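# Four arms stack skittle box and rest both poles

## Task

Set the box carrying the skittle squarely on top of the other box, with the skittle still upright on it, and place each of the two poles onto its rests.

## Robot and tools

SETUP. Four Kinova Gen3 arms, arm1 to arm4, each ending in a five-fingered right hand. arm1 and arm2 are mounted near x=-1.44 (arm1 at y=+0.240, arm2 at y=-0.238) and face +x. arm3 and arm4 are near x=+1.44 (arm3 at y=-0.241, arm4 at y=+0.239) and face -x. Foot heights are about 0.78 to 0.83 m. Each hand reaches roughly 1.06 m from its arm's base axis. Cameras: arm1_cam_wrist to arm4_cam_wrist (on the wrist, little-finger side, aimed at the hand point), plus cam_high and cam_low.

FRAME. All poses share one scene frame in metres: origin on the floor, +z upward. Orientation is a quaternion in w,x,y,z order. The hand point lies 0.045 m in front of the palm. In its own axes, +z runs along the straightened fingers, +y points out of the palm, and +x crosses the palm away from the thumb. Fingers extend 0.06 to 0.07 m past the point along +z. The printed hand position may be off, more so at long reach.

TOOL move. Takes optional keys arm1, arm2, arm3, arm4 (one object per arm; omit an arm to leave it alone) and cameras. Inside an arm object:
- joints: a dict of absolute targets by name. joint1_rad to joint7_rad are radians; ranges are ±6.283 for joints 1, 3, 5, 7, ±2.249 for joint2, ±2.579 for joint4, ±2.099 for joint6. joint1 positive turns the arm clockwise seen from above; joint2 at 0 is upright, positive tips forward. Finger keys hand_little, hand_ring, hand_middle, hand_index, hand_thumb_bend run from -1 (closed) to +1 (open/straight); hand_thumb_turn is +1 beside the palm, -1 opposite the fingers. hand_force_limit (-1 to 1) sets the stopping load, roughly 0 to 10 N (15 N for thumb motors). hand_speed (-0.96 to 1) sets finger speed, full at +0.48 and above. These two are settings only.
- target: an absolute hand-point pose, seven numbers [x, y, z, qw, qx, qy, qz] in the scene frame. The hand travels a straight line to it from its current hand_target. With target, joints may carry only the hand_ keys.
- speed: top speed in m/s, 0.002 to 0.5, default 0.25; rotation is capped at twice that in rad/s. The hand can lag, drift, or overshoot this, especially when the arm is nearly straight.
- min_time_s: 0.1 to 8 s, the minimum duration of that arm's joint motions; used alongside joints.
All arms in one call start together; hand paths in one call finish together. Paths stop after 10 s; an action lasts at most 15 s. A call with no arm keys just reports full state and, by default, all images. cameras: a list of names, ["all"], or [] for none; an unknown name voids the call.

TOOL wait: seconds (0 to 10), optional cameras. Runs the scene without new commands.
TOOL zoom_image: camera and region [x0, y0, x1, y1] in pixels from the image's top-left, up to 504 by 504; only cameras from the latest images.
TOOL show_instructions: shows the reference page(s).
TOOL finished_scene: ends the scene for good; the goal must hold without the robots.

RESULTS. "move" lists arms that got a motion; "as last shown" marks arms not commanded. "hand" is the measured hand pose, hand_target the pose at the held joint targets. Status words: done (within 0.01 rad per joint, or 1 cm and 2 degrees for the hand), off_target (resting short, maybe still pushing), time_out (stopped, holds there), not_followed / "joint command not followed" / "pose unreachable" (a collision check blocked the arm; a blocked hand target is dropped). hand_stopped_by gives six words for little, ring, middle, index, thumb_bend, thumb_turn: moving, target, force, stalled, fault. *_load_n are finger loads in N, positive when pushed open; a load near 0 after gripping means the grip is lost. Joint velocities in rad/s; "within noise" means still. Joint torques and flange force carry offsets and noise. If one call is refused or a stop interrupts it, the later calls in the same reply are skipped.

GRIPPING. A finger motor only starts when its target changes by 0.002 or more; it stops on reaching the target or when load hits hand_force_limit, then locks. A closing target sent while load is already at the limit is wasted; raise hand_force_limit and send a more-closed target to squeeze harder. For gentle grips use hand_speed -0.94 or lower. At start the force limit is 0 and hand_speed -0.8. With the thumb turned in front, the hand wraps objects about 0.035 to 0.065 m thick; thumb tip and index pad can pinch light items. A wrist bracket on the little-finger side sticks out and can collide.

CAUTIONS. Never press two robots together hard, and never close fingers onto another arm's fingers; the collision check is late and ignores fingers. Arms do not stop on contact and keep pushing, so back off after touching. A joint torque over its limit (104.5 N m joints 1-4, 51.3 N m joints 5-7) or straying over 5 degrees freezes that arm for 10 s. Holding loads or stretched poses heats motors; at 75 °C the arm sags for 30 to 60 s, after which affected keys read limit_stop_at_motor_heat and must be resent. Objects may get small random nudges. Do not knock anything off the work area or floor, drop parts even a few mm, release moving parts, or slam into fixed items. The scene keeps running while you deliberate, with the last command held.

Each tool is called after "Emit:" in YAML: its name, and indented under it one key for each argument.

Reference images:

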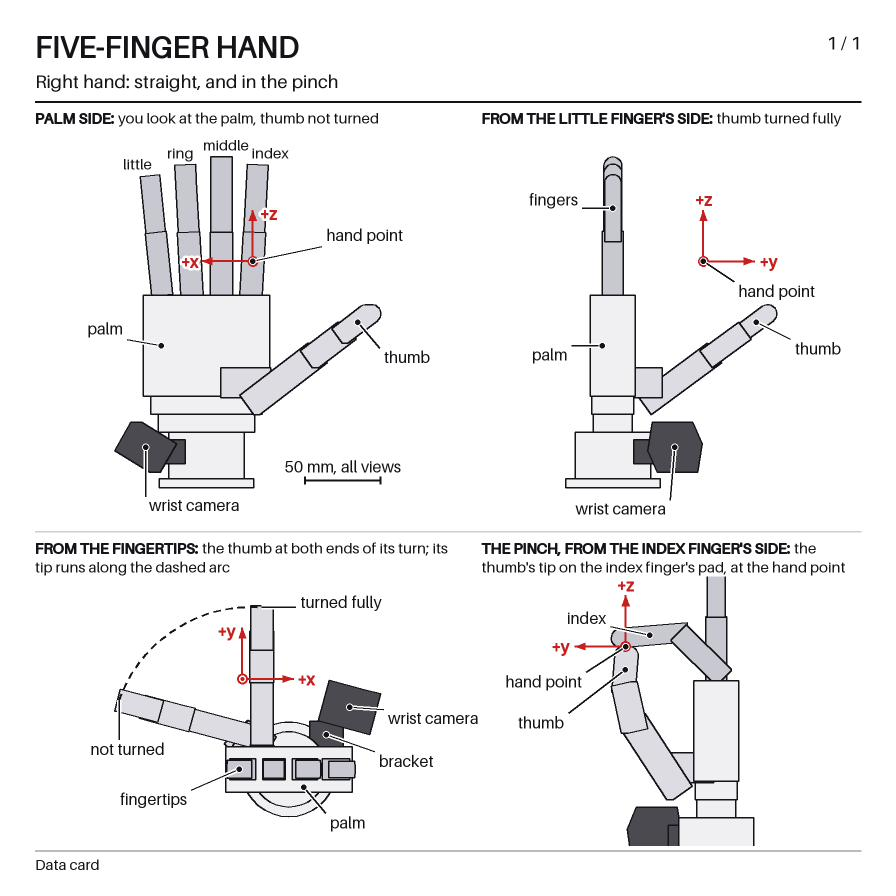

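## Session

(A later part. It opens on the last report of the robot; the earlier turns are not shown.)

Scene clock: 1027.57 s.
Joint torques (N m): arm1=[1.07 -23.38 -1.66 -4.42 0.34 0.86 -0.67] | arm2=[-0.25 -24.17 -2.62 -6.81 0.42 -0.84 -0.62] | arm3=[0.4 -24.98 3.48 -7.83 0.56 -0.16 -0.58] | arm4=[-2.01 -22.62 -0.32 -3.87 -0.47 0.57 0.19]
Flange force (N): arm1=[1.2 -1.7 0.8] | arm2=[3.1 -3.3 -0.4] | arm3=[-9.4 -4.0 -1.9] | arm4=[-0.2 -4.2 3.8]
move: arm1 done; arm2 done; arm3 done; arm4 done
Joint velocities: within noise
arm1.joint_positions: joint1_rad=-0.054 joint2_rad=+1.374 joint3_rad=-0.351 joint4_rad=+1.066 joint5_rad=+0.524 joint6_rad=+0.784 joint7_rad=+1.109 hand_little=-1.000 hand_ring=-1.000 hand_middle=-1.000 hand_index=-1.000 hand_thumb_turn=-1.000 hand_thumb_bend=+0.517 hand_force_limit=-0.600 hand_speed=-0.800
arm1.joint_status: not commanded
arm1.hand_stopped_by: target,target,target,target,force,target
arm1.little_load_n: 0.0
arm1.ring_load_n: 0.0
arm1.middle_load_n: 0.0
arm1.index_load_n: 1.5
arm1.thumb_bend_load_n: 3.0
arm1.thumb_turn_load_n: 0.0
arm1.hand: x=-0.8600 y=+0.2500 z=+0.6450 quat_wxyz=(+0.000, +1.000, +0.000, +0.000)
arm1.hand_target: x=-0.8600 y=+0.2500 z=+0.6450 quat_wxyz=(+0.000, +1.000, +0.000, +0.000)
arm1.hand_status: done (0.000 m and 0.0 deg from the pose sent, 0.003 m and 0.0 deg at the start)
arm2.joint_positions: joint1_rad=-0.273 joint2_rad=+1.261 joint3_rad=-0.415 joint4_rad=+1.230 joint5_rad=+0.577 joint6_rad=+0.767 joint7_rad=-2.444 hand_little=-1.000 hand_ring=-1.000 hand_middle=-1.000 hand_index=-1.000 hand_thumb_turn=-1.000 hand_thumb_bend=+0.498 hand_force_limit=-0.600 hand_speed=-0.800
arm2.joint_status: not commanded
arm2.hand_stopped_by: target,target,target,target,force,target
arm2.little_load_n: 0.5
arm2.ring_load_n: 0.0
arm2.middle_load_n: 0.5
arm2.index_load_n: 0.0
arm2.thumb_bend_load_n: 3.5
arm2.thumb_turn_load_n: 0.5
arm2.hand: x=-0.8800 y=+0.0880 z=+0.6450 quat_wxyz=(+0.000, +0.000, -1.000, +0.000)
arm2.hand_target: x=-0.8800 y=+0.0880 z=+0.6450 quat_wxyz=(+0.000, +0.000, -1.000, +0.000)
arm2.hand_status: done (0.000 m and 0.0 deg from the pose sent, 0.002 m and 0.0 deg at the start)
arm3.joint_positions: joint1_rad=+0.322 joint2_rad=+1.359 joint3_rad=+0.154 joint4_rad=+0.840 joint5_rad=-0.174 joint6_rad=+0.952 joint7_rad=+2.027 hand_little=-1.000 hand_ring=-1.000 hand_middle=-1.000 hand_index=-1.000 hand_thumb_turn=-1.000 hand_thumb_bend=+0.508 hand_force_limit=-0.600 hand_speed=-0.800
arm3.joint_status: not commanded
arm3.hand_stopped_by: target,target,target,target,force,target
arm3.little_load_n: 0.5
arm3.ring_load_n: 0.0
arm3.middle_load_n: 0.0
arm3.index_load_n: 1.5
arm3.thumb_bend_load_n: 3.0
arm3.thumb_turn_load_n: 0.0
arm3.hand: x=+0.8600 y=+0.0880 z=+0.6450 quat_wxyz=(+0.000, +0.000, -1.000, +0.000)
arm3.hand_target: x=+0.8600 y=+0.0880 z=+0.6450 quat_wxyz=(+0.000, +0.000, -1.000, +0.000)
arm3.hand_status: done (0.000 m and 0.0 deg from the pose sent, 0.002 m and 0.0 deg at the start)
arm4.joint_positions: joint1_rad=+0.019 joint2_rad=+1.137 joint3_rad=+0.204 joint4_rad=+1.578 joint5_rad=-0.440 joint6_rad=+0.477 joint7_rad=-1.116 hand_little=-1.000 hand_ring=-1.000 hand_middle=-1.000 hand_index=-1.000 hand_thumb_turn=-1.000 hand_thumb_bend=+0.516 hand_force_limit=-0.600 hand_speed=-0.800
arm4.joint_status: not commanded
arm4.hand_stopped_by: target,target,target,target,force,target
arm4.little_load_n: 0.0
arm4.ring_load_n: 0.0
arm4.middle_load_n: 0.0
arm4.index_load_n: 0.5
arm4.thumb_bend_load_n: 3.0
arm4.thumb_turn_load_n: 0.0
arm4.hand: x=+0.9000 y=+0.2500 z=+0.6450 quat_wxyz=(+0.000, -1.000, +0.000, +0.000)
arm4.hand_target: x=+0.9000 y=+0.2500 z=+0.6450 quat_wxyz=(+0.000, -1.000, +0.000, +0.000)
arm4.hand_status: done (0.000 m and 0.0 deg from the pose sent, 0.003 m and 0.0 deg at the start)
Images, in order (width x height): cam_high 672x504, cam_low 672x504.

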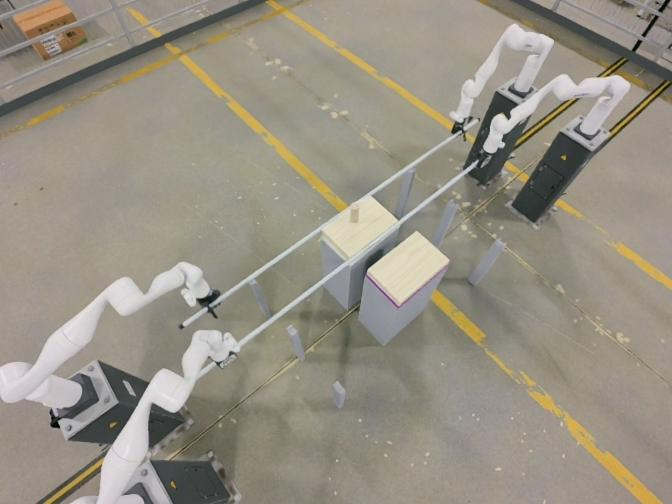

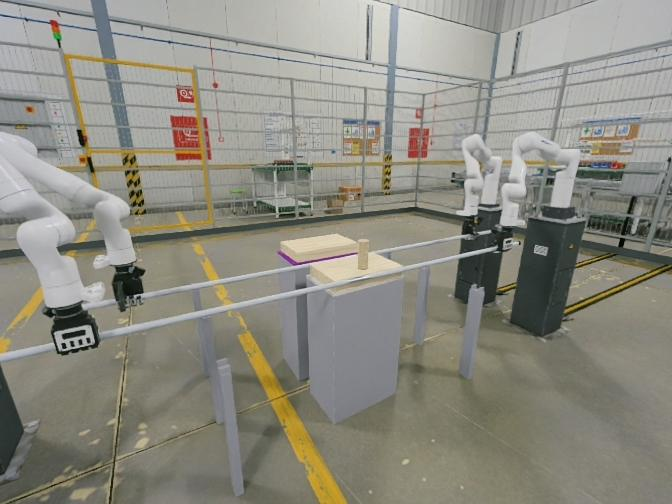

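Emit:
move:
  arm1: {"target": [-0.86, 0.2465, 0.645, 0, 1, 0, 0], "speed": 0.02}
  arm4: {"target": [0.90, 0.2465, 0.645, 0, 1, 0, 0], "speed": 0.02}
  arm2: {"target": [-0.88, 0.0915, 0.645, 0, 0, 1, 0], "speed": 0.02}
  arm3: {"target": [0.86, 0.0915, 0.645, 0, 0, 1, 0], "speed": 0.02}
  cameras: ["cam_high", "cam_low"]

Scene clock: 1037.63 s.
Joint torques (N m): arm1=[3.66 -23.33 0.25 -4.74 0.54 1.3 -1.27] | arm2=[-1.7 -24.62 -3.85 -7.34 0.28 -1.5 -0.41] | arm3=[3.81 -25.88 5.75 -8.99 1.02 -1.15 -1.38] | arm4=[-3.96 -22.79 -2.59 -4.17 -0.71 0.87 0.38]
Flange force (N): arm1=[1.1 -4.9 0.7] | arm2=[3.5 -5.9 -0.5] | arm3=[-11.3 -9.2 -2.4] | arm4=[0.1 -7.5 3.5]
move: arm1 done; arm2 done; arm3 done; arm4 done
Joint velocities: within noise
arm1.joint_positions: joint1_rad=-0.048 joint2_rad=+1.374 joint3_rad=-0.351 joint4_rad=+1.068 joint5_rad=+0.524 joint6_rad=+0.783 joint7_rad=+1.114 hand_little=-1.000 hand_ring=-1.000 hand_middle=-1.000 hand_index=-0.999 hand_thumb_turn=-1.000 hand_thumb_bend=+0.517 hand_force_limit=-0.600 hand_speed=-0.800
arm1.joint_status: not commanded
arm1.hand_stopped_by: target,target,target,target,force,target
arm1.little_load_n: 0.0
arm1.ring_load_n: 0.0
arm1.middle_load_n: 0.0
arm1.index_load_n: 2.0
arm1.thumb_bend_load_n: 3.0
arm1.thumb_turn_load_n: 0.0
arm1.hand: x=-0.8600 y=+0.2465 z=+0.6450 quat_wxyz=(+0.000, +1.000, +0.000, +0.000)
arm1.hand_target: x=-0.8600 y=+0.2465 z=+0.6450 quat_wxyz=(+0.000, +1.000, +0.000, +0.000)
arm1.hand_status: done (0.000 m and 0.0 deg from the pose sent, 0.004 m and 0.0 deg at the start)
arm2.joint_positions: joint1_rad=-0.279 joint2_rad=+1.263 joint3_rad=-0.416 joint4_rad=+1.223 joint5_rad=+0.576 joint6_rad=+0.772 joint7_rad=-2.447 hand_little=-1.000 hand_ring=-1.000 hand_middle=-1.000 hand_index=-1.000 hand_thumb_turn=-1.000 hand_thumb_bend=+0.498 hand_force_limit=-0.600 hand_speed=-0.800
arm2.joint_status: not commanded
arm2.hand_stopped_by: target,target,target,target,force,target
arm2.little_load_n: 0.5
arm2.ring_load_n: 0.0
arm2.middle_load_n: 0.5
arm2.index_load_n: 0.0
arm2.thumb_bend_load_n: 3.0
arm2.thumb_turn_load_n: 0.5
arm2.hand: x=-0.8800 y=+0.0915 z=+0.6450 quat_wxyz=(+0.000, +0.000, -1.000, +0.000)
arm2.hand_target: x=-0.8800 y=+0.0915 z=+0.6450 quat_wxyz=(+0.000, +0.000, -1.000, +0.000)
arm2.hand_status: done (0.000 m and 0.0 deg from the pose sent, 0.004 m and 0.0 deg at the start)
arm3.joint_positions: joint1_rad=+0.328 joint2_rad=+1.362 joint3_rad=+0.154 joint4_rad=+0.830 joint5_rad=-0.174 joint6_rad=+0.958 joint7_rad=+2.030 hand_little=-1.000 hand_ring=-1.000 hand_middle=-1.000 hand_index=-1.000 hand_thumb_turn=-1.000 hand_thumb_bend=+0.508 hand_force_limit=-0.600 hand_speed=-0.800
arm3.joint_status: not commanded
arm3.hand_stopped_by: target,target,target,target,force,target
arm3.little_load_n: 0.5
arm3.ring_load_n: 0.0
arm3.middle_load_n: 0.0
arm3.index_load_n: 2.5
arm3.thumb_bend_load_n: 3.5
arm3.thumb_turn_load_n: 0.0
arm3.hand: x=+0.8600 y=+0.0915 z=+0.6450 quat_wxyz=(+0.000, +0.000, -1.000, +0.000)
arm3.hand_target: x=+0.8600 y=+0.0915 z=+0.6450 quat_wxyz=(+0.000, +0.000, -1.000, +0.000)
arm3.hand_status: done (0.000 m and 0.0 deg from the pose sent, 0.004 m and 0.0 deg at the start)
arm4.joint_positions: joint1_rad=+0.012 joint2_rad=+1.137 joint3_rad=+0.205 joint4_rad=+1.580 joint5_rad=-0.442 joint6_rad=+0.475 joint7_rad=-1.121 hand_little=-1.000 hand_ring=-1.000 hand_middle=-1.000 hand_index=-1.000 hand_thumb_turn=-1.000 hand_thumb_bend=+0.516 hand_force_limit=-0.600 hand_speed=-0.800
arm4.joint_status: not commanded
arm4.hand_stopped_by: target,target,target,target,force,target
arm4.little_load_n: 0.0
arm4.ring_load_n: 0.5
arm4.middle_load_n: 0.0
arm4.index_load_n: 0.5
arm4.thumb_bend_load_n: 3.0
arm4.thumb_turn_load_n: 0.0
arm4.hand: x=+0.9000 y=+0.2465 z=+0.6450 quat_wxyz=(+0.000, -1.000, +0.000, +0.000)
arm4.hand_target: x=+0.9000 y=+0.2465 z=+0.6450 quat_wxyz=(+0.000, -1.000, +0.000, +0.000)
arm4.hand_status: done (0.000 m and 0.0 deg from the pose sent, 0.004 m and 0.0 deg at the start)
Images, in order (width x height): cam_high 672x504, cam_low 672x504.

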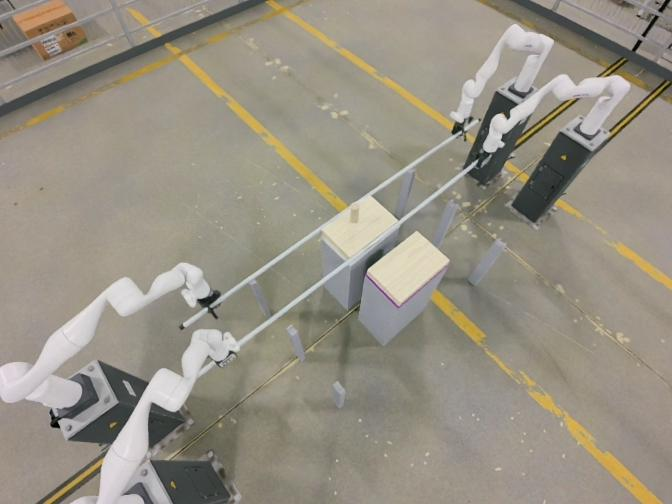

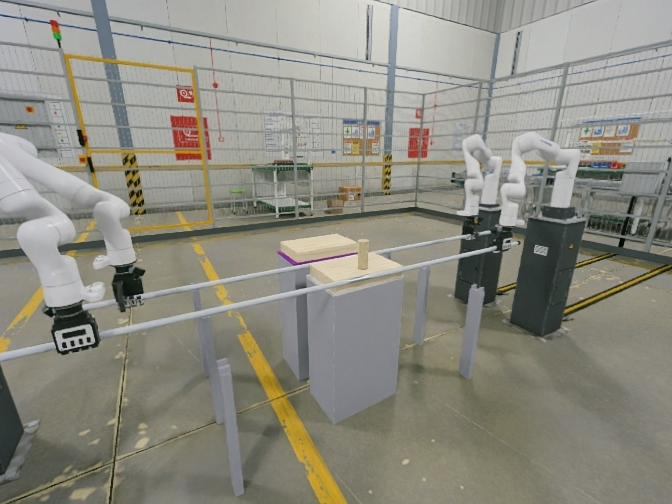

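Emit:
move:
  arm1: {"target": [-0.86, 0.2455, 0.645, 0, 1, 0, 0], "speed": 0.02}
  arm4: {"target": [0.90, 0.2455, 0.645, 0, 1, 0, 0], "speed": 0.02}
  arm2: {"target": [-0.88, 0.0945, 0.645, 0, 0, 1, 0], "speed": 0.02}
  arm3: {"target": [0.86, 0.0915, 0.645, 0, 0, 1, 0], "speed": 0.02}
  cameras: []

Emit:
move:
  arm1: {"target": [-0.86, 0.2455, 0.655, 0, 1, 0, 0], "speed": 0.02}
  arm4: {"target": [0.90, 0.2455, 0.655, 0, 1, 0, 0], "speed": 0.02}
  arm2: {"target": [-0.88, 0.0945, 0.655, 0, 0, 1, 0], "speed": 0.02}
  arm3: {"target": [0.86, 0.0915, 0.655, 0, 0, 1, 0], "speed": 0.02}
  cameras: ["cam_high", "cam_low"]

Emit:
zoom_image:
  camera: "cam_low"
  region: [290, 220, 410, 310]

Emit:
zoom_image:
  camera: "cam_high"
  region: [310, 180, 430, 270]

Scene clock: 1061.23 s.
Joint torques (N m): arm1=[4.39 -23.19 0.74 -4.65 0.53 1.48 -1.41] | arm2=[-2.34 -25.1 -4.52 -7.95 0.27 -2 -0.34] | arm3=[5.01 -25.41 6.64 -8.31 1.37 -0.84 -1.49] | arm4=[-4.59 -22.99 -3.16 -4.42 -0.79 0.87 0.46]
Flange force (N): arm1=[1.5 -5.9 0.7] | arm2=[4.3 -7.4 -0.6] | arm3=[-9.5 -10.2 -2.4] | arm4=[0.5 -8.5 3.6]
move: arm1 done; arm2 done; arm3 done; arm4 done
Joint velocities: within noise
arm1.joint_positions: joint1_rad=-0.046 joint2_rad=+1.373 joint3_rad=-0.351 joint4_rad=+1.069 joint5_rad=+0.525 joint6_rad=+0.782 joint7_rad=+1.115 hand_little=-1.000 hand_ring=-1.000 hand_middle=-1.000 hand_index=-0.999 hand_thumb_turn=-1.000 hand_thumb_bend=+0.517 hand_force_limit=-0.600 hand_speed=-0.800
arm1.joint_status: not commanded
arm1.hand_stopped_by: target,target,target,target,force,target
arm1.little_load_n: 0.0
arm1.ring_load_n: 0.0
arm1.middle_load_n: 0.5
arm1.index_load_n: 2.5
arm1.thumb_bend_load_n: 3.0
arm1.thumb_turn_load_n: 0.0
arm1.hand: x=-0.8600 y=+0.2455 z=+0.6450 quat_wxyz=(+0.000, +1.000, +0.000, +0.000)
arm1.hand_target: x=-0.8600 y=+0.2455 z=+0.6450 quat_wxyz=(+0.000, +1.000, +0.000, +0.000)
arm1.hand_status: done (0.000 m and 0.0 deg from the pose sent, 0.001 m and 0.0 deg at the start)
arm2.joint_positions: joint1_rad=-0.284 joint2_rad=+1.266 joint3_rad=-0.417 joint4_rad=+1.216 joint5_rad=+0.574 joint6_rad=+0.776 joint7_rad=-2.449 hand_little=-1.000 hand_ring=-1.000 hand_middle=-1.000 hand_index=-1.000 hand_thumb_turn=-1.000 hand_thumb_bend=+0.498 hand_force_limit=-0.600 hand_speed=-0.800
arm2.joint_status: not commanded
arm2.hand_stopped_by: target,target,target,target,force,target
arm2.little_load_n: 0.5
arm2.ring_load_n: 0.0
arm2.middle_load_n: 0.0
arm2.index_load_n: 0.0
arm2.thumb_bend_load_n: 3.0
arm2.thumb_turn_load_n: 0.5
arm2.hand: x=-0.8800 y=+0.0945 z=+0.6450 quat_wxyz=(+0.000, +0.000, -1.000, +0.000)
arm2.hand_target: x=-0.8800 y=+0.0945 z=+0.6450 quat_wxyz=(+0.000, +0.000, -1.000, +0.000)
arm2.hand_status: done (0.000 m and 0.0 deg from the pose sent, 0.003 m and 0.0 deg at the start)
arm3.joint_positions: joint1_rad=+0.328 joint2_rad=+1.362 joint3_rad=+0.154 joint4_rad=+0.830 joint5_rad=-0.174 joint6_rad=+0.958 joint7_rad=+2.030 hand_little=-1.000 hand_ring=-1.000 hand_middle=-1.000 hand_index=-1.000 hand_thumb_turn=-1.000 hand_thumb_bend=+0.508 hand_force_limit=-0.600 hand_speed=-0.800
arm3.joint_status: not commanded
arm3.hand_stopped_by: target,target,target,target,force,target
arm3.little_load_n: 0.5
arm3.ring_load_n: 0.0
arm3.middle_load_n: 0.0
arm3.index_load_n: 3.0
arm3.thumb_bend_load_n: 3.5
arm3.thumb_turn_load_n: 0.0
arm3.hand: x=+0.8600 y=+0.0915 z=+0.6450 quat_wxyz=(+0.000, +0.000, -1.000, +0.000)
arm3.hand_target: x=+0.8600 y=+0.0915 z=+0.6450 quat_wxyz=(+0.000, +0.000, -1.000, +0.000)
arm3.hand_status: done (0.000 m and 0.0 deg from the pose sent, 0.000 m and 0.0 deg at the start)
arm4.joint_positions: joint1_rad=+0.010 joint2_rad=+1.136 joint3_rad=+0.205 joint4_rad=+1.580 joint5_rad=-0.442 joint6_rad=+0.475 joint7_rad=-1.122 hand_little=-1.000 hand_ring=-1.000 hand_middle=-1.000 hand_index=-1.000 hand_thumb_turn=-1.000 hand_thumb_bend=+0.516 hand_force_limit=-0.600 hand_speed=-0.800
arm4.joint_status: not commanded
arm4.hand_stopped_by: target,target,target,target,force,target
arm4.little_load_n: 0.0
arm4.ring_load_n: 0.5
arm4.middle_load_n: 0.0
arm4.index_load_n: 0.5
arm4.thumb_bend_load_n: 3.0
arm4.thumb_turn_load_n: 0.0
arm4.hand: x=+0.9000 y=+0.2455 z=+0.6450 quat_wxyz=(+0.000, -1.000, +0.000, +0.000)
arm4.hand_target: x=+0.9000 y=+0.2455 z=+0.6450 quat_wxyz=(+0.000, -1.000, +0.000, +0.000)
arm4.hand_status: done (0.000 m and 0.0 deg from the pose sent, 0.001 m and 0.0 deg at the start)

Scene clock: 1062.23 s.
Joint torques (N m): arm1=[4.4 -24.15 0.73 -5.51 0.76 1.12 -1.38] | arm2=[-2.2 -25.19 -4.44 -7.8 0.15 -1.76 -0.39] | arm3=[4.8 -26.15 6.63 -8.84 1.48 -1.01 -1.39] | arm4=[-4.54 -23.25 -3.09 -4.54 -0.85 0.92 0.46]
Flange force (N): arm1=[0.1 -5.8 1.3] | arm2=[3.7 -7.0 0.3] | arm3=[-9.8 -10.2 -1.3] | arm4=[0.3 -8.5 4.3]
move: arm1 done; arm2 done; arm3 done; arm4 done
Joint velocities: within noise
arm1.joint_positions: joint1_rad=-0.044 joint2_rad=+1.354 joint3_rad=-0.354 joint4_rad=+1.081 joint5_rad=+0.522 joint6_rad=+0.791 joint7_rad=+1.114 hand_little=-1.000 hand_ring=-1.000 hand_middle=-1.000 hand_index=-0.999 hand_thumb_turn=-1.000 hand_thumb_bend=+0.517 hand_force_limit=-0.600 hand_speed=-0.800
arm1.joint_status: not commanded
arm1.hand_stopped_by: target,target,target,target,force,target
arm1.little_load_n: 0.0
arm1.ring_load_n: 0.0
arm1.middle_load_n: 0.5
arm1.index_load_n: 2.5
arm1.thumb_bend_load_n: 3.0
arm1.thumb_turn_load_n: 0.0
arm1.hand: x=-0.8600 y=+0.2455 z=+0.6550 quat_wxyz=(+0.000, +1.000, +0.000, +0.000)
arm1.hand_target: x=-0.8600 y=+0.2455 z=+0.6550 quat_wxyz=(+0.000, +1.000, +0.000, +0.000)
arm1.hand_status: done (0.000 m and 0.0 deg from the pose sent, 0.010 m and 0.0 deg at the start)
arm2.joint_positions: joint1_rad=-0.281 joint2_rad=+1.247 joint3_rad=-0.421 joint4_rad=+1.224 joint5_rad=+0.570 joint6_rad=+0.787 joint7_rad=-2.447 hand_little=-1.000 hand_ring=-1.000 hand_middle=-1.000 hand_index=-1.000 hand_thumb_turn=-1.000 hand_thumb_bend=+0.498 hand_force_limit=-0.600 hand_speed=-0.800
arm2.joint_status: not commanded
arm2.hand_stopped_by: target,target,target,target,force,target
arm2.little_load_n: 0.5
arm2.ring_load_n: 0.5
arm2.middle_load_n: 0.5
arm2.index_load_n: 0.0
arm2.thumb_bend_load_n: 3.0
arm2.thumb_turn_load_n: 0.5
arm2.hand: x=-0.8800 y=+0.0945 z=+0.6550 quat_wxyz=(+0.000, +0.000, -1.000, +0.000)
arm2.hand_target: x=-0.8800 y=+0.0945 z=+0.6550 quat_wxyz=(+0.000, +0.000, -1.000, +0.000)
arm2.hand_status: done (0.000 m and 0.0 deg from the pose sent, 0.010 m and 0.0 deg at the start)
arm3.joint_positions: joint1_rad=+0.327 joint2_rad=+1.344 joint3_rad=+0.155 joint4_rad=+0.839 joint5_rad=-0.173 joint6_rad=+0.967 joint7_rad=+2.031 hand_little=-1.000 hand_ring=-1.000 hand_middle=-1.000 hand_index=-1.000 hand_thumb_turn=-1.000 hand_thumb_bend=+0.508 hand_force_limit=-0.600 hand_speed=-0.800
arm3.joint_status: not commanded
arm3.hand_stopped_by: target,target,target,target,force,target
arm3.little_load_n: 0.5
arm3.ring_load_n: 0.0
arm3.middle_load_n: 0.0
arm3.index_load_n: 2.5
arm3.thumb_bend_load_n: 3.5
arm3.thumb_turn_load_n: 0.0
arm3.hand: x=+0.8600 y=+0.0915 z=+0.6550 quat_wxyz=(+0.000, +0.000, -1.000, +0.000)
arm3.hand_target: x=+0.8600 y=+0.0915 z=+0.6550 quat_wxyz=(+0.000, +0.000, -1.000, +0.000)
arm3.hand_status: done (0.000 m and 0.0 deg from the pose sent, 0.010 m and 0.0 deg at the start)
arm4.joint_positions: joint1_rad=+0.006 joint2_rad=+1.116 joint3_rad=+0.212 joint4_rad=+1.588 joint5_rad=-0.439 joint6_rad=+0.490 joint7_rad=-1.125 hand_little=-1.000 hand_ring=-1.000 hand_middle=-1.000 hand_index=-1.000 hand_thumb_turn=-1.000 hand_thumb_bend=+0.516 hand_force_limit=-0.600 hand_speed=-0.800
arm4.joint_status: not commanded
arm4.hand_stopped_by: target,target,target,target,force,target
arm4.little_load_n: 0.0
arm4.ring_load_n: 0.5
arm4.middle_load_n: 0.0
arm4.index_load_n: 0.5
arm4.thumb_bend_load_n: 3.0
arm4.thumb_turn_load_n: 0.0
arm4.hand: x=+0.9000 y=+0.2455 z=+0.6550 quat_wxyz=(+0.000, -1.000, +0.000, +0.000)
arm4.hand_target: x=+0.9000 y=+0.2455 z=+0.6550 quat_wxyz=(+0.000, -1.000, +0.000, +0.000)
arm4.hand_status: done (0.000 m and 0.0 deg from the pose sent, 0.010 m and 0.0 deg at the start)
Images, in order (width x height): cam_high 672x504, cam_low 672x504.

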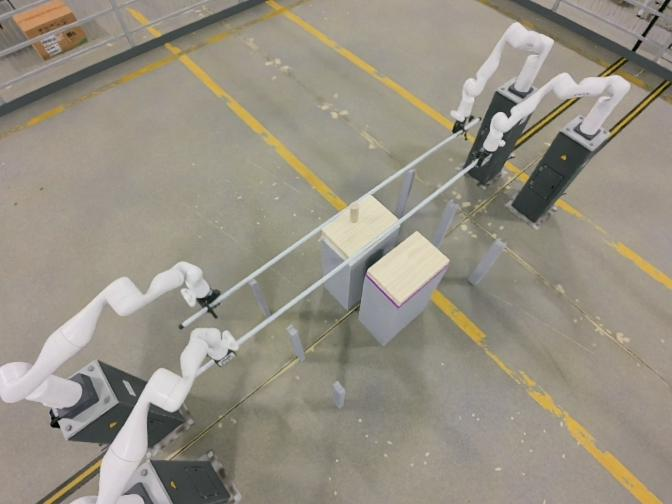

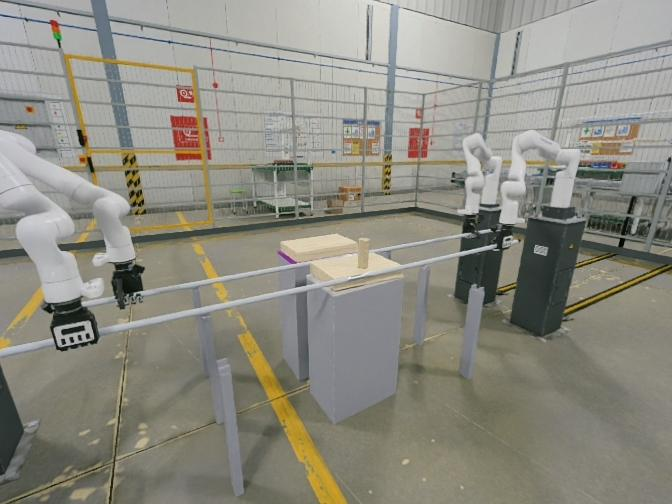

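Scaled by 4.200.

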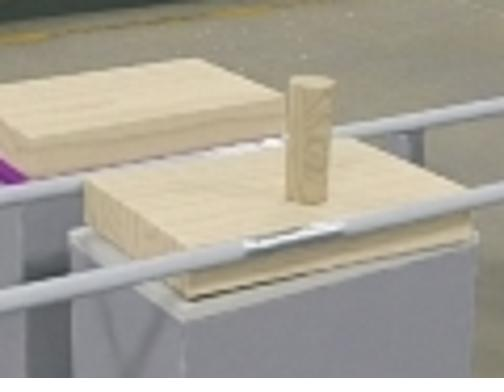

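Scaled by 4.200.

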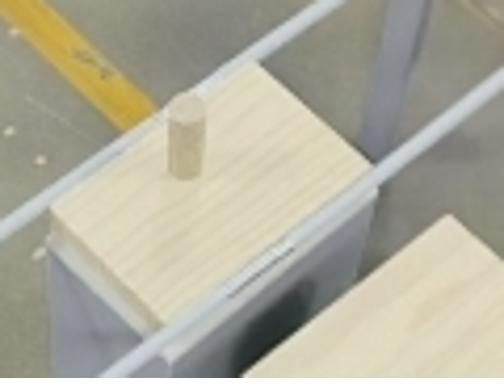

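Emit:
move:
  arm1: {"target": [-0.86, 0.2455, 0.665, 0, 1, 0, 0], "speed": 0.02}
  arm4: {"target": [0.90, 0.2455, 0.663, 0, 1, 0, 0], "speed": 0.02}
  arm2: {"target": [-0.88, 0.0945, 0.665, 0, 0, 1, 0], "speed": 0.02}
  arm3: {"target": [0.86, 0.0915, 0.663, 0, 0, 1, 0], "speed": 0.02}
  cameras: ["cam_high", "cam_low", "arm2_cam_wrist"]

Emit:
zoom_image:
  camera: "cam_low"
  region: [290, 220, 410, 310]

Emit:
zoom_image:
  camera: "cam_high"
  region: [310, 180, 430, 270]

Scene clock: 1078.57 s.
Joint torques (N m): arm1=[4.35 -24.42 0.73 -5.98 0.86 0.96 -1.36] | arm2=[-2.17 -25.05 -4.42 -7.77 0.2 -1.73 -0.38] | arm3=[4.72 -26.08 6.64 -9.01 1.47 -1.03 -1.4] | arm4=[-4.52 -23.08 -3.07 -4.59 -0.9 0.96 0.45]
Flange force (N): arm1=[-1.0 -5.6 1.2] | arm2=[3.5 -6.7 0.3] | arm3=[-10.6 -10.3 -1.4] | arm4=[0.4 -8.5 4.2]
move: arm1 done; arm2 done; arm3 done; arm4 done
Joint velocities: within noise
arm1.joint_positions: joint1_rad=-0.042 joint2_rad=+1.334 joint3_rad=-0.357 joint4_rad=+1.092 joint5_rad=+0.519 joint6_rad=+0.800 joint7_rad=+1.114 hand_little=-1.000 hand_ring=-1.000 hand_middle=-1.000 hand_index=-0.999 hand_thumb_turn=-1.000 hand_thumb_bend=+0.517 hand_force_limit=-0.600 hand_speed=-0.800
arm1.joint_status: not commanded
arm1.hand_stopped_by: target,target,target,target,force,target
arm1.little_load_n: 0.0
arm1.ring_load_n: 0.5
arm1.middle_load_n: 0.5
arm1.index_load_n: 2.5
arm1.thumb_bend_load_n: 3.0
arm1.thumb_turn_load_n: 0.0
arm1.hand: x=-0.8600 y=+0.2455 z=+0.6650 quat_wxyz=(+0.000, +1.000, +0.000, +0.000)
arm1.hand_target: x=-0.8600 y=+0.2455 z=+0.6650 quat_wxyz=(+0.000, +1.000, +0.000, +0.000)
arm1.hand_status: done (0.000 m and 0.0 deg from the pose sent, 0.010 m and 0.0 deg at the start)
arm2.joint_positions: joint1_rad=-0.278 joint2_rad=+1.229 joint3_rad=-0.426 joint4_rad=+1.231 joint5_rad=+0.565 joint6_rad=+0.799 joint7_rad=-2.445 hand_little=-1.000 hand_ring=-1.000 hand_middle=-1.000 hand_index=-1.000 hand_thumb_turn=-1.000 hand_thumb_bend=+0.498 hand_force_limit=-0.600 hand_speed=-0.800
arm2.joint_status: not commanded
arm2.hand_stopped_by: target,target,target,target,force,target
arm2.little_load_n: 0.5
arm2.ring_load_n: 0.0
arm2.middle_load_n: 0.0
arm2.index_load_n: 0.0
arm2.thumb_bend_load_n: 3.0
arm2.thumb_turn_load_n: 0.5
arm2.hand: x=-0.8800 y=+0.0945 z=+0.6650 quat_wxyz=(+0.000, +0.000, -1.000, +0.000)
arm2.hand_target: x=-0.8800 y=+0.0945 z=+0.6650 quat_wxyz=(+0.000, +0.000, -1.000, +0.000)
arm2.hand_status: done (0.000 m and 0.0 deg from the pose sent, 0.010 m and 0.0 deg at the start)
arm3.joint_positions: joint1_rad=+0.326 joint2_rad=+1.329 joint3_rad=+0.155 joint4_rad=+0.845 joint5_rad=-0.172 joint6_rad=+0.976 joint7_rad=+2.031 hand_little=-1.000 hand_ring=-1.000 hand_middle=-1.000 hand_index=-1.000 hand_thumb_turn=-1.000 hand_thumb_bend=+0.508 hand_force_limit=-0.600 hand_speed=-0.800
arm3.joint_status: not commanded
arm3.hand_stopped_by: target,target,target,target,force,target
arm3.little_load_n: 0.5
arm3.ring_load_n: 0.5
arm3.middle_load_n: 0.5
arm3.index_load_n: 2.5
arm3.thumb_bend_load_n: 3.5
arm3.thumb_turn_load_n: 0.0
arm3.hand: x=+0.8600 y=+0.0915 z=+0.6630 quat_wxyz=(+0.000, +0.000, -1.000, +0.000)
arm3.hand_target: x=+0.8600 y=+0.0915 z=+0.6630 quat_wxyz=(+0.000, +0.000, -1.000, +0.000)
arm3.hand_status: done (0.000 m and 0.0 deg from the pose sent, 0.008 m and 0.0 deg at the start)
arm4.joint_positions: joint1_rad=+0.003 joint2_rad=+1.099 joint3_rad=+0.217 joint4_rad=+1.593 joint5_rad=-0.436 joint6_rad=+0.502 joint7_rad=-1.127 hand_little=-1.000 hand_ring=-1.000 hand_middle=-1.000 hand_index=-1.000 hand_thumb_turn=-1.000 hand_thumb_bend=+0.516 hand_force_limit=-0.600 hand_speed=-0.800
arm4.joint_status: not commanded
arm4.hand_stopped_by: target,target,target,target,force,target
arm4.little_load_n: 0.0
arm4.ring_load_n: 1.0
arm4.middle_load_n: 0.0
arm4.index_load_n: 0.5
arm4.thumb_bend_load_n: 3.0
arm4.thumb_turn_load_n: 0.0
arm4.hand: x=+0.9000 y=+0.2455 z=+0.6630 quat_wxyz=(+0.000, -1.000, +0.000, +0.000)
arm4.hand_target: x=+0.9000 y=+0.2455 z=+0.6630 quat_wxyz=(+0.000, -1.000, +0.000, +0.000)
arm4.hand_status: done (0.000 m and 0.0 deg from the pose sent, 0.008 m and 0.0 deg at the start)
pictures: arm2_cam_wrist, cam_high, cam_low
Images, in order (width x height): arm2_cam_wrist 672x504, cam_high 672x504, cam_low 672x504.

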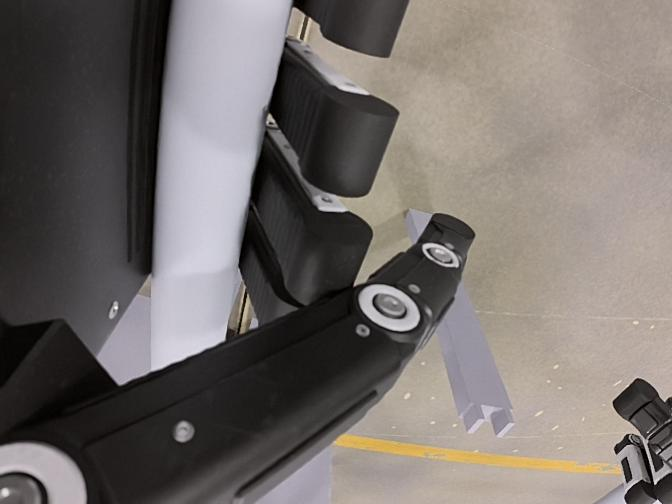

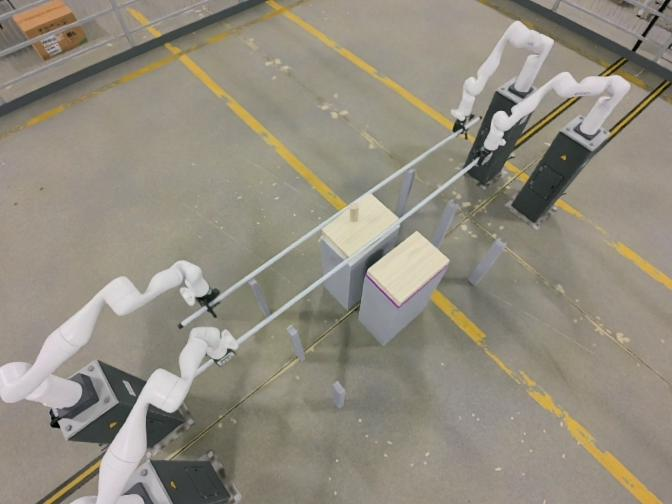

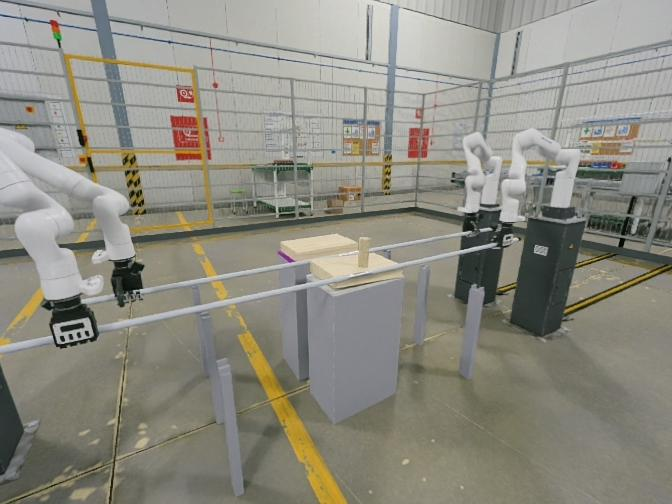

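Scaled by 4.200.

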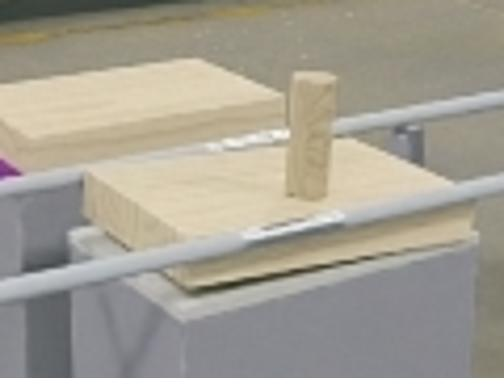

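Scaled by 4.200.

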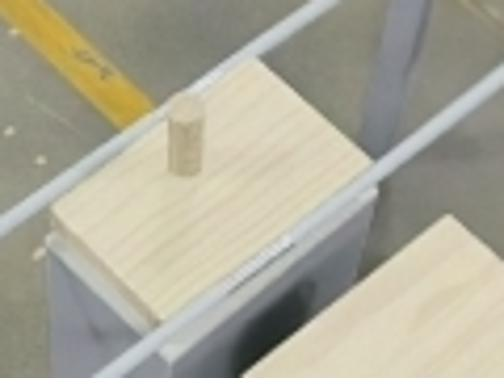

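Emit:
move:
  arm1: {"target": [-0.86, 0.2455, 0.642, 0, 1, 0, 0], "speed": 0.02}
  arm4: {"target": [0.90, 0.2455, 0.642, 0, 1, 0, 0], "speed": 0.02}
  arm2: {"target": [-0.88, 0.0945, 0.642, 0, 0, 1, 0], "speed": 0.02}
  arm3: {"target": [0.86, 0.0915, 0.642, 0, 0, 1, 0], "speed": 0.02}
  cameras: ["cam_high", "cam_low"]

Emit:
zoom_image:
  camera: "cam_low"
  region: [290, 220, 410, 310]

Emit:
zoom_image:
  camera: "cam_high"
  region: [310, 180, 430, 270]

Scene clock: 1104.57 s.
Joint torques (N m): arm1=[4.62 -22.52 0.83 -5.05 0.6 1.09 -1.46] | arm2=[-2.67 -23.06 -4.46 -6.4 0.01 -1.47 -0.29] | arm3=[4.97 -23.94 6.33 -8.12 1.22 -1.15 -1.55] | arm4=[-4.62 -21.77 -3.33 -4.29 -0.8 0.81 0.42]
Flange force (N): arm1=[-0.4 -5.9 -1.5] | arm2=[2.2 -6.9 -2.6] | arm3=[-10.8 -10.6 -5.4] | arm4=[1.2 -8.6 0.9]
move: arm1 done; arm2 done; arm3 done; arm4 done
Joint velocities: within noise
arm1.joint_positions: joint1_rad=-0.047 joint2_rad=+1.379 joint3_rad=-0.351 joint4_rad=+1.065 joint5_rad=+0.526 joint6_rad=+0.780 joint7_rad=+1.115 hand_little=-1.000 hand_ring=-1.000 hand_middle=-1.000 hand_index=-0.999 hand_thumb_turn=-1.000 hand_thumb_bend=+0.517 hand_force_limit=-0.600 hand_speed=-0.800
arm1.joint_status: not commanded
arm1.hand_stopped_by: target,target,target,target,force,target
arm1.little_load_n: 0.0
arm1.ring_load_n: 0.0
arm1.middle_load_n: 0.0
arm1.index_load_n: 3.0
arm1.thumb_bend_load_n: 3.0
arm1.thumb_turn_load_n: 0.0
arm1.hand: x=-0.8600 y=+0.2455 z=+0.6420 quat_wxyz=(+0.000, +1.000, +0.000, +0.000)
arm1.hand_target: x=-0.8600 y=+0.2455 z=+0.6420 quat_wxyz=(+0.000, +1.000, +0.000, +0.000)
arm1.hand_status: done (0.000 m and 0.0 deg from the pose sent, 0.023 m and 0.0 deg at the start)
arm2.joint_positions: joint1_rad=-0.285 joint2_rad=+1.271 joint3_rad=-0.415 joint4_rad=+1.214 joint5_rad=+0.576 joint6_rad=+0.772 joint7_rad=-2.449 hand_little=-1.000 hand_ring=-1.000 hand_middle=-1.000 hand_index=-1.000 hand_thumb_turn=-1.000 hand_thumb_bend=+0.498 hand_force_limit=-0.600 hand_speed=-0.800
arm2.joint_status: not commanded
arm2.hand_stopped_by: target,target,target,target,force,target
arm2.little_load_n: 0.5
arm2.ring_load_n: 0.0
arm2.middle_load_n: 0.5
arm2.index_load_n: 0.5
arm2.thumb_bend_load_n: 3.0
arm2.thumb_turn_load_n: 0.5
arm2.hand: x=-0.8800 y=+0.0945 z=+0.6420 quat_wxyz=(+0.000, +0.000, -1.000, +0.000)
arm2.hand_target: x=-0.8800 y=+0.0945 z=+0.6420 quat_wxyz=(+0.000, +0.000, -1.000, +0.000)
arm2.hand_status: done (0.000 m and 0.0 deg from the pose sent, 0.023 m and 0.0 deg at the start)
arm3.joint_positions: joint1_rad=+0.328 joint2_rad=+1.368 joint3_rad=+0.154 joint4_rad=+0.827 joint5_rad=-0.174 joint6_rad=+0.955 joint7_rad=+2.030 hand_little=-1.000 hand_ring=-1.000 hand_middle=-1.000 hand_index=-1.000 hand_thumb_turn=-1.000 hand_thumb_bend=+0.508 hand_force_limit=-0.600 hand_speed=-0.800
arm3.joint_status: not commanded
arm3.hand_stopped_by: target,target,target,target,force,target
arm3.little_load_n: 0.0
arm3.ring_load_n: 0.0
arm3.middle_load_n: 0.0
arm3.index_load_n: 3.0
arm3.thumb_bend_load_n: 3.5
arm3.thumb_turn_load_n: 0.0
arm3.hand: x=+0.8600 y=+0.0915 z=+0.6420 quat_wxyz=(+0.000, +0.000, -1.000, +0.000)
arm3.hand_target: x=+0.8600 y=+0.0915 z=+0.6420 quat_wxyz=(+0.000, +0.000, -1.000, +0.000)
arm3.hand_status: done (0.000 m and 0.0 deg from the pose sent, 0.021 m and 0.0 deg at the start)
arm4.joint_positions: joint1_rad=+0.011 joint2_rad=+1.143 joint3_rad=+0.203 joint4_rad=+1.578 joint5_rad=-0.444 joint6_rad=+0.471 joint7_rad=-1.122 hand_little=-1.000 hand_ring=-1.000 hand_middle=-1.000 hand_index=-1.000 hand_thumb_turn=-1.000 hand_thumb_bend=+0.516 hand_force_limit=-0.600 hand_speed=-0.800
arm4.joint_status: not commanded
arm4.hand_stopped_by: target,target,target,target,force,target
arm4.little_load_n: 0.5
arm4.ring_load_n: 0.0
arm4.middle_load_n: 0.0
arm4.index_load_n: 0.0
arm4.thumb_bend_load_n: 3.0
arm4.thumb_turn_load_n: 0.0
arm4.hand: x=+0.9000 y=+0.2455 z=+0.6420 quat_wxyz=(+0.000, -1.000, +0.000, +0.000)
arm4.hand_target: x=+0.9000 y=+0.2455 z=+0.6420 quat_wxyz=(+0.000, -1.000, +0.000, +0.000)
arm4.hand_status: done (0.000 m and 0.0 deg from the pose sent, 0.021 m and 0.0 deg at the start)
Images, in order (width x height): cam_high 672x504, cam_low 672x504.

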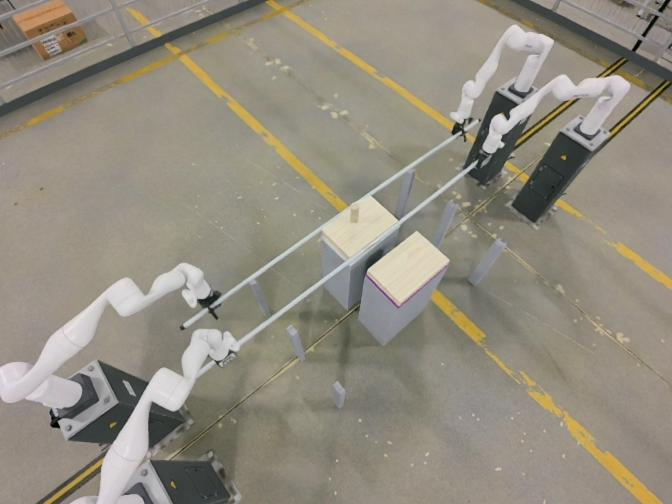

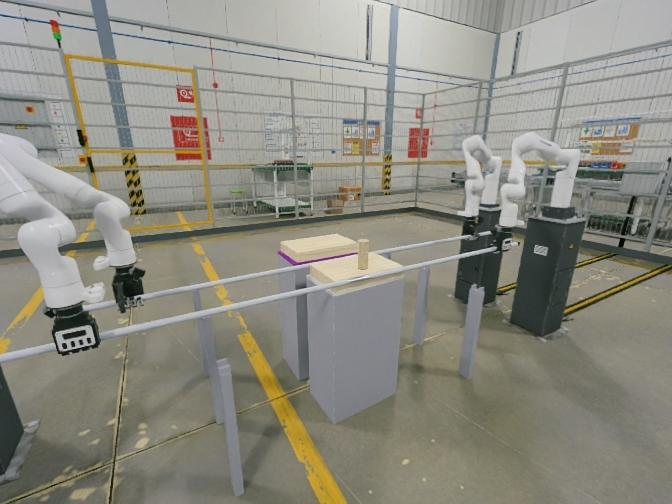

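Scaled by 4.200.

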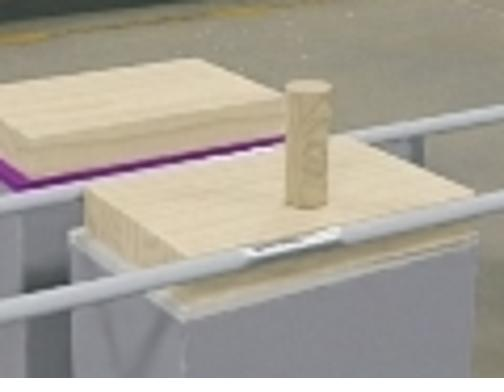

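Scaled by 4.200.

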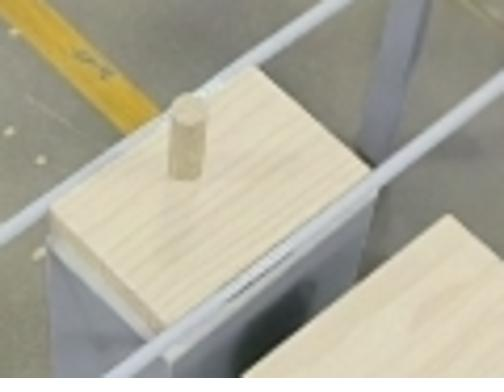

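Emit:
move:
  arm1: {"target": [-0.86, 0.2425, 0.645, 0, 1, 0, 0], "speed": 0.02}
  arm4: {"target": [0.90, 0.2460, 0.645, 0, 1, 0, 0], "speed": 0.02}
  arm2: {"target": [-0.88, 0.0995, 0.645, 0, 0, 1, 0], "speed": 0.02}
  arm3: {"target": [0.86, 0.090, 0.645, 0, 0, 1, 0], "speed": 0.02}
  cameras: ["cam_high", "cam_low"]

Emit:
zoom_image:
  camera: "cam_high"
  region: [310, 180, 430, 270]

Scene clock: 1138.90 s.
Joint torques (N m): arm1=[7.65 -23.56 3.17 -5.32 0.89 2.02 -2.05] | arm2=[-4.42 -25.64 -6.23 -8.34 0.04 -2.73 -0.05] | arm3=[3.76 -25.08 5.89 -7.98 1.44 -0.54 -0.97] | arm4=[-4.05 -22.71 -2.71 -4.25 -0.79 0.85 0.29]
Flange force (N): arm1=[0.5 -10.0 0.9] | arm2=[4.0 -10.7 -0.5] | arm3=[-8.9 -8.7 -2.3] | arm4=[0.5 -7.8 3.2]
move: arm1 done; arm2 done; arm3 done; arm4 done
Joint velocities: within noise
arm1.joint_positions: joint1_rad=-0.041 joint2_rad=+1.373 joint3_rad=-0.352 joint4_rad=+1.070 joint5_rad=+0.525 joint6_rad=+0.781 joint7_rad=+1.119 hand_little=-1.000 hand_ring=-1.000 hand_middle=-1.000 hand_index=-0.999 hand_thumb_turn=-1.000 hand_thumb_bend=+0.517 hand_force_limit=-0.600 hand_speed=-0.800
arm1.joint_status: not commanded
arm1.hand_stopped_by: target,target,target,target,force,target
arm1.little_load_n: 0.0
arm1.ring_load_n: 0.0
arm1.middle_load_n: 0.5
arm1.index_load_n: 3.5
arm1.thumb_bend_load_n: 3.0
arm1.thumb_turn_load_n: 0.0
arm1.hand: x=-0.8600 y=+0.2425 z=+0.6450 quat_wxyz=(+0.000, +1.000, +0.000, +0.000)
arm1.hand_target: x=-0.8600 y=+0.2425 z=+0.6450 quat_wxyz=(+0.000, +1.000, +0.000, +0.000)
arm1.hand_status: done (0.000 m and 0.0 deg from the pose sent, 0.004 m and 0.0 deg at the start)
arm2.joint_positions: joint1_rad=-0.292 joint2_rad=+1.269 joint3_rad=-0.418 joint4_rad=+1.205 joint5_rad=+0.572 joint6_rad=+0.782 joint7_rad=-2.452 hand_little=-1.000 hand_ring=-1.000 hand_middle=-1.000 hand_index=-1.000 hand_thumb_turn=-1.000 hand_thumb_bend=+0.498 hand_force_limit=-0.600 hand_speed=-0.800
arm2.joint_status: not commanded
arm2.hand_stopped_by: target,target,target,target,force,target
arm2.little_load_n: 0.0
arm2.ring_load_n: 1.0
arm2.middle_load_n: 0.0
arm2.index_load_n: 0.0
arm2.thumb_bend_load_n: 3.0
arm2.thumb_turn_load_n: 0.5
arm2.hand: x=-0.8800 y=+0.0995 z=+0.6450 quat_wxyz=(+0.000, +0.000, -1.000, +0.000)
arm2.hand_target: x=-0.8800 y=+0.0995 z=+0.6450 quat_wxyz=(+0.000, +0.000, -1.000, +0.000)
arm2.hand_status: done (0.000 m and 0.0 deg from the pose sent, 0.006 m and 0.0 deg at the start)
arm3.joint_positions: joint1_rad=+0.325 joint2_rad=+1.361 joint3_rad=+0.154 joint4_rad=+0.834 joint5_rad=-0.174 joint6_rad=+0.955 joint7_rad=+2.029 hand_little=-1.000 hand_ring=-1.000 hand_middle=-1.000 hand_index=-1.000 hand_thumb_turn=-1.000 hand_thumb_bend=+0.508 hand_force_limit=-0.600 hand_speed=-0.800
arm3.joint_status: not commanded
arm3.hand_stopped_by: target,target,target,target,force,target
arm3.little_load_n: 0.0
arm3.ring_load_n: 0.0
arm3.middle_load_n: 0.0
arm3.index_load_n: 2.0
arm3.thumb_bend_load_n: 3.5
arm3.thumb_turn_load_n: 0.0
arm3.hand: x=+0.8600 y=+0.0900 z=+0.6450 quat_wxyz=(+0.000, +0.000, -1.000, +0.000)
arm3.hand_target: x=+0.8600 y=+0.0900 z=+0.6450 quat_wxyz=(+0.000, +0.000, -1.000, +0.000)
arm3.hand_status: done (0.000 m and 0.0 deg from the pose sent, 0.003 m and 0.0 deg at the start)
arm4.joint_positions: joint1_rad=+0.011 joint2_rad=+1.137 joint3_rad=+0.205 joint4_rad=+1.580 joint5_rad=-0.442 joint6_rad=+0.475 joint7_rad=-1.122 hand_little=-1.000 hand_ring=-1.000 hand_middle=-1.000 hand_index=-1.000 hand_thumb_turn=-1.000 hand_thumb_bend=+0.516 hand_force_limit=-0.600 hand_speed=-0.800
arm4.joint_status: not commanded
arm4.hand_stopped_by: target,target,target,target,force,target
arm4.little_load_n: 0.0
arm4.ring_load_n: 0.5
arm4.middle_load_n: 0.0
arm4.index_load_n: 0.0
arm4.thumb_bend_load_n: 3.0
arm4.thumb_turn_load_n: 0.0
arm4.hand: x=+0.9000 y=+0.2460 z=+0.6450 quat_wxyz=(+0.000, -1.000, +0.000, +0.000)
arm4.hand_target: x=+0.9000 y=+0.2460 z=+0.6450 quat_wxyz=(+0.000, -1.000, +0.000, +0.000)
arm4.hand_status: done (0.000 m and 0.0 deg from the pose sent, 0.003 m and 0.0 deg at the start)
Images, in order (width x height): cam_high 672x504, cam_low 672x504.

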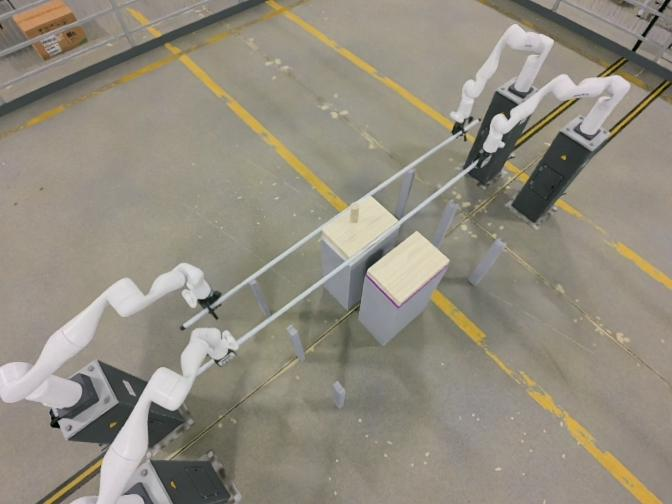

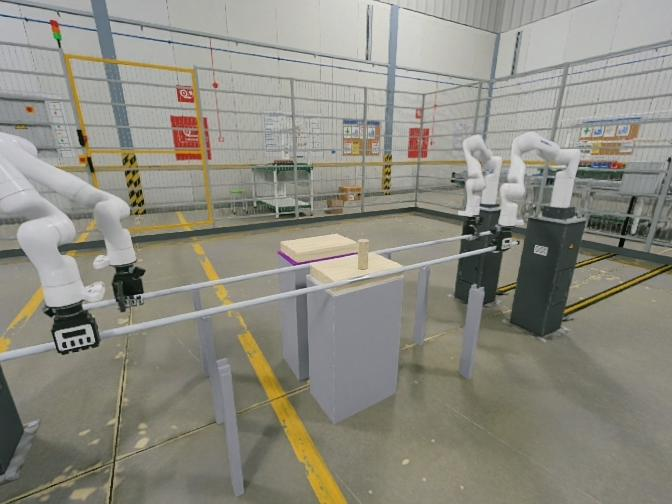

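Scaled by 4.200.

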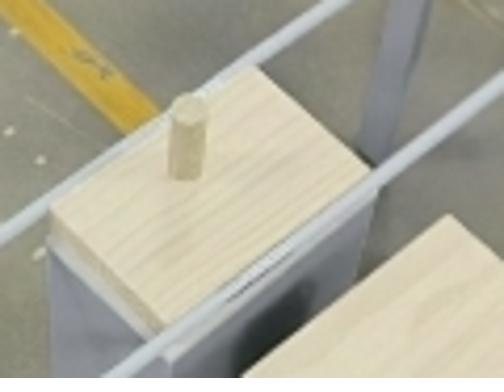

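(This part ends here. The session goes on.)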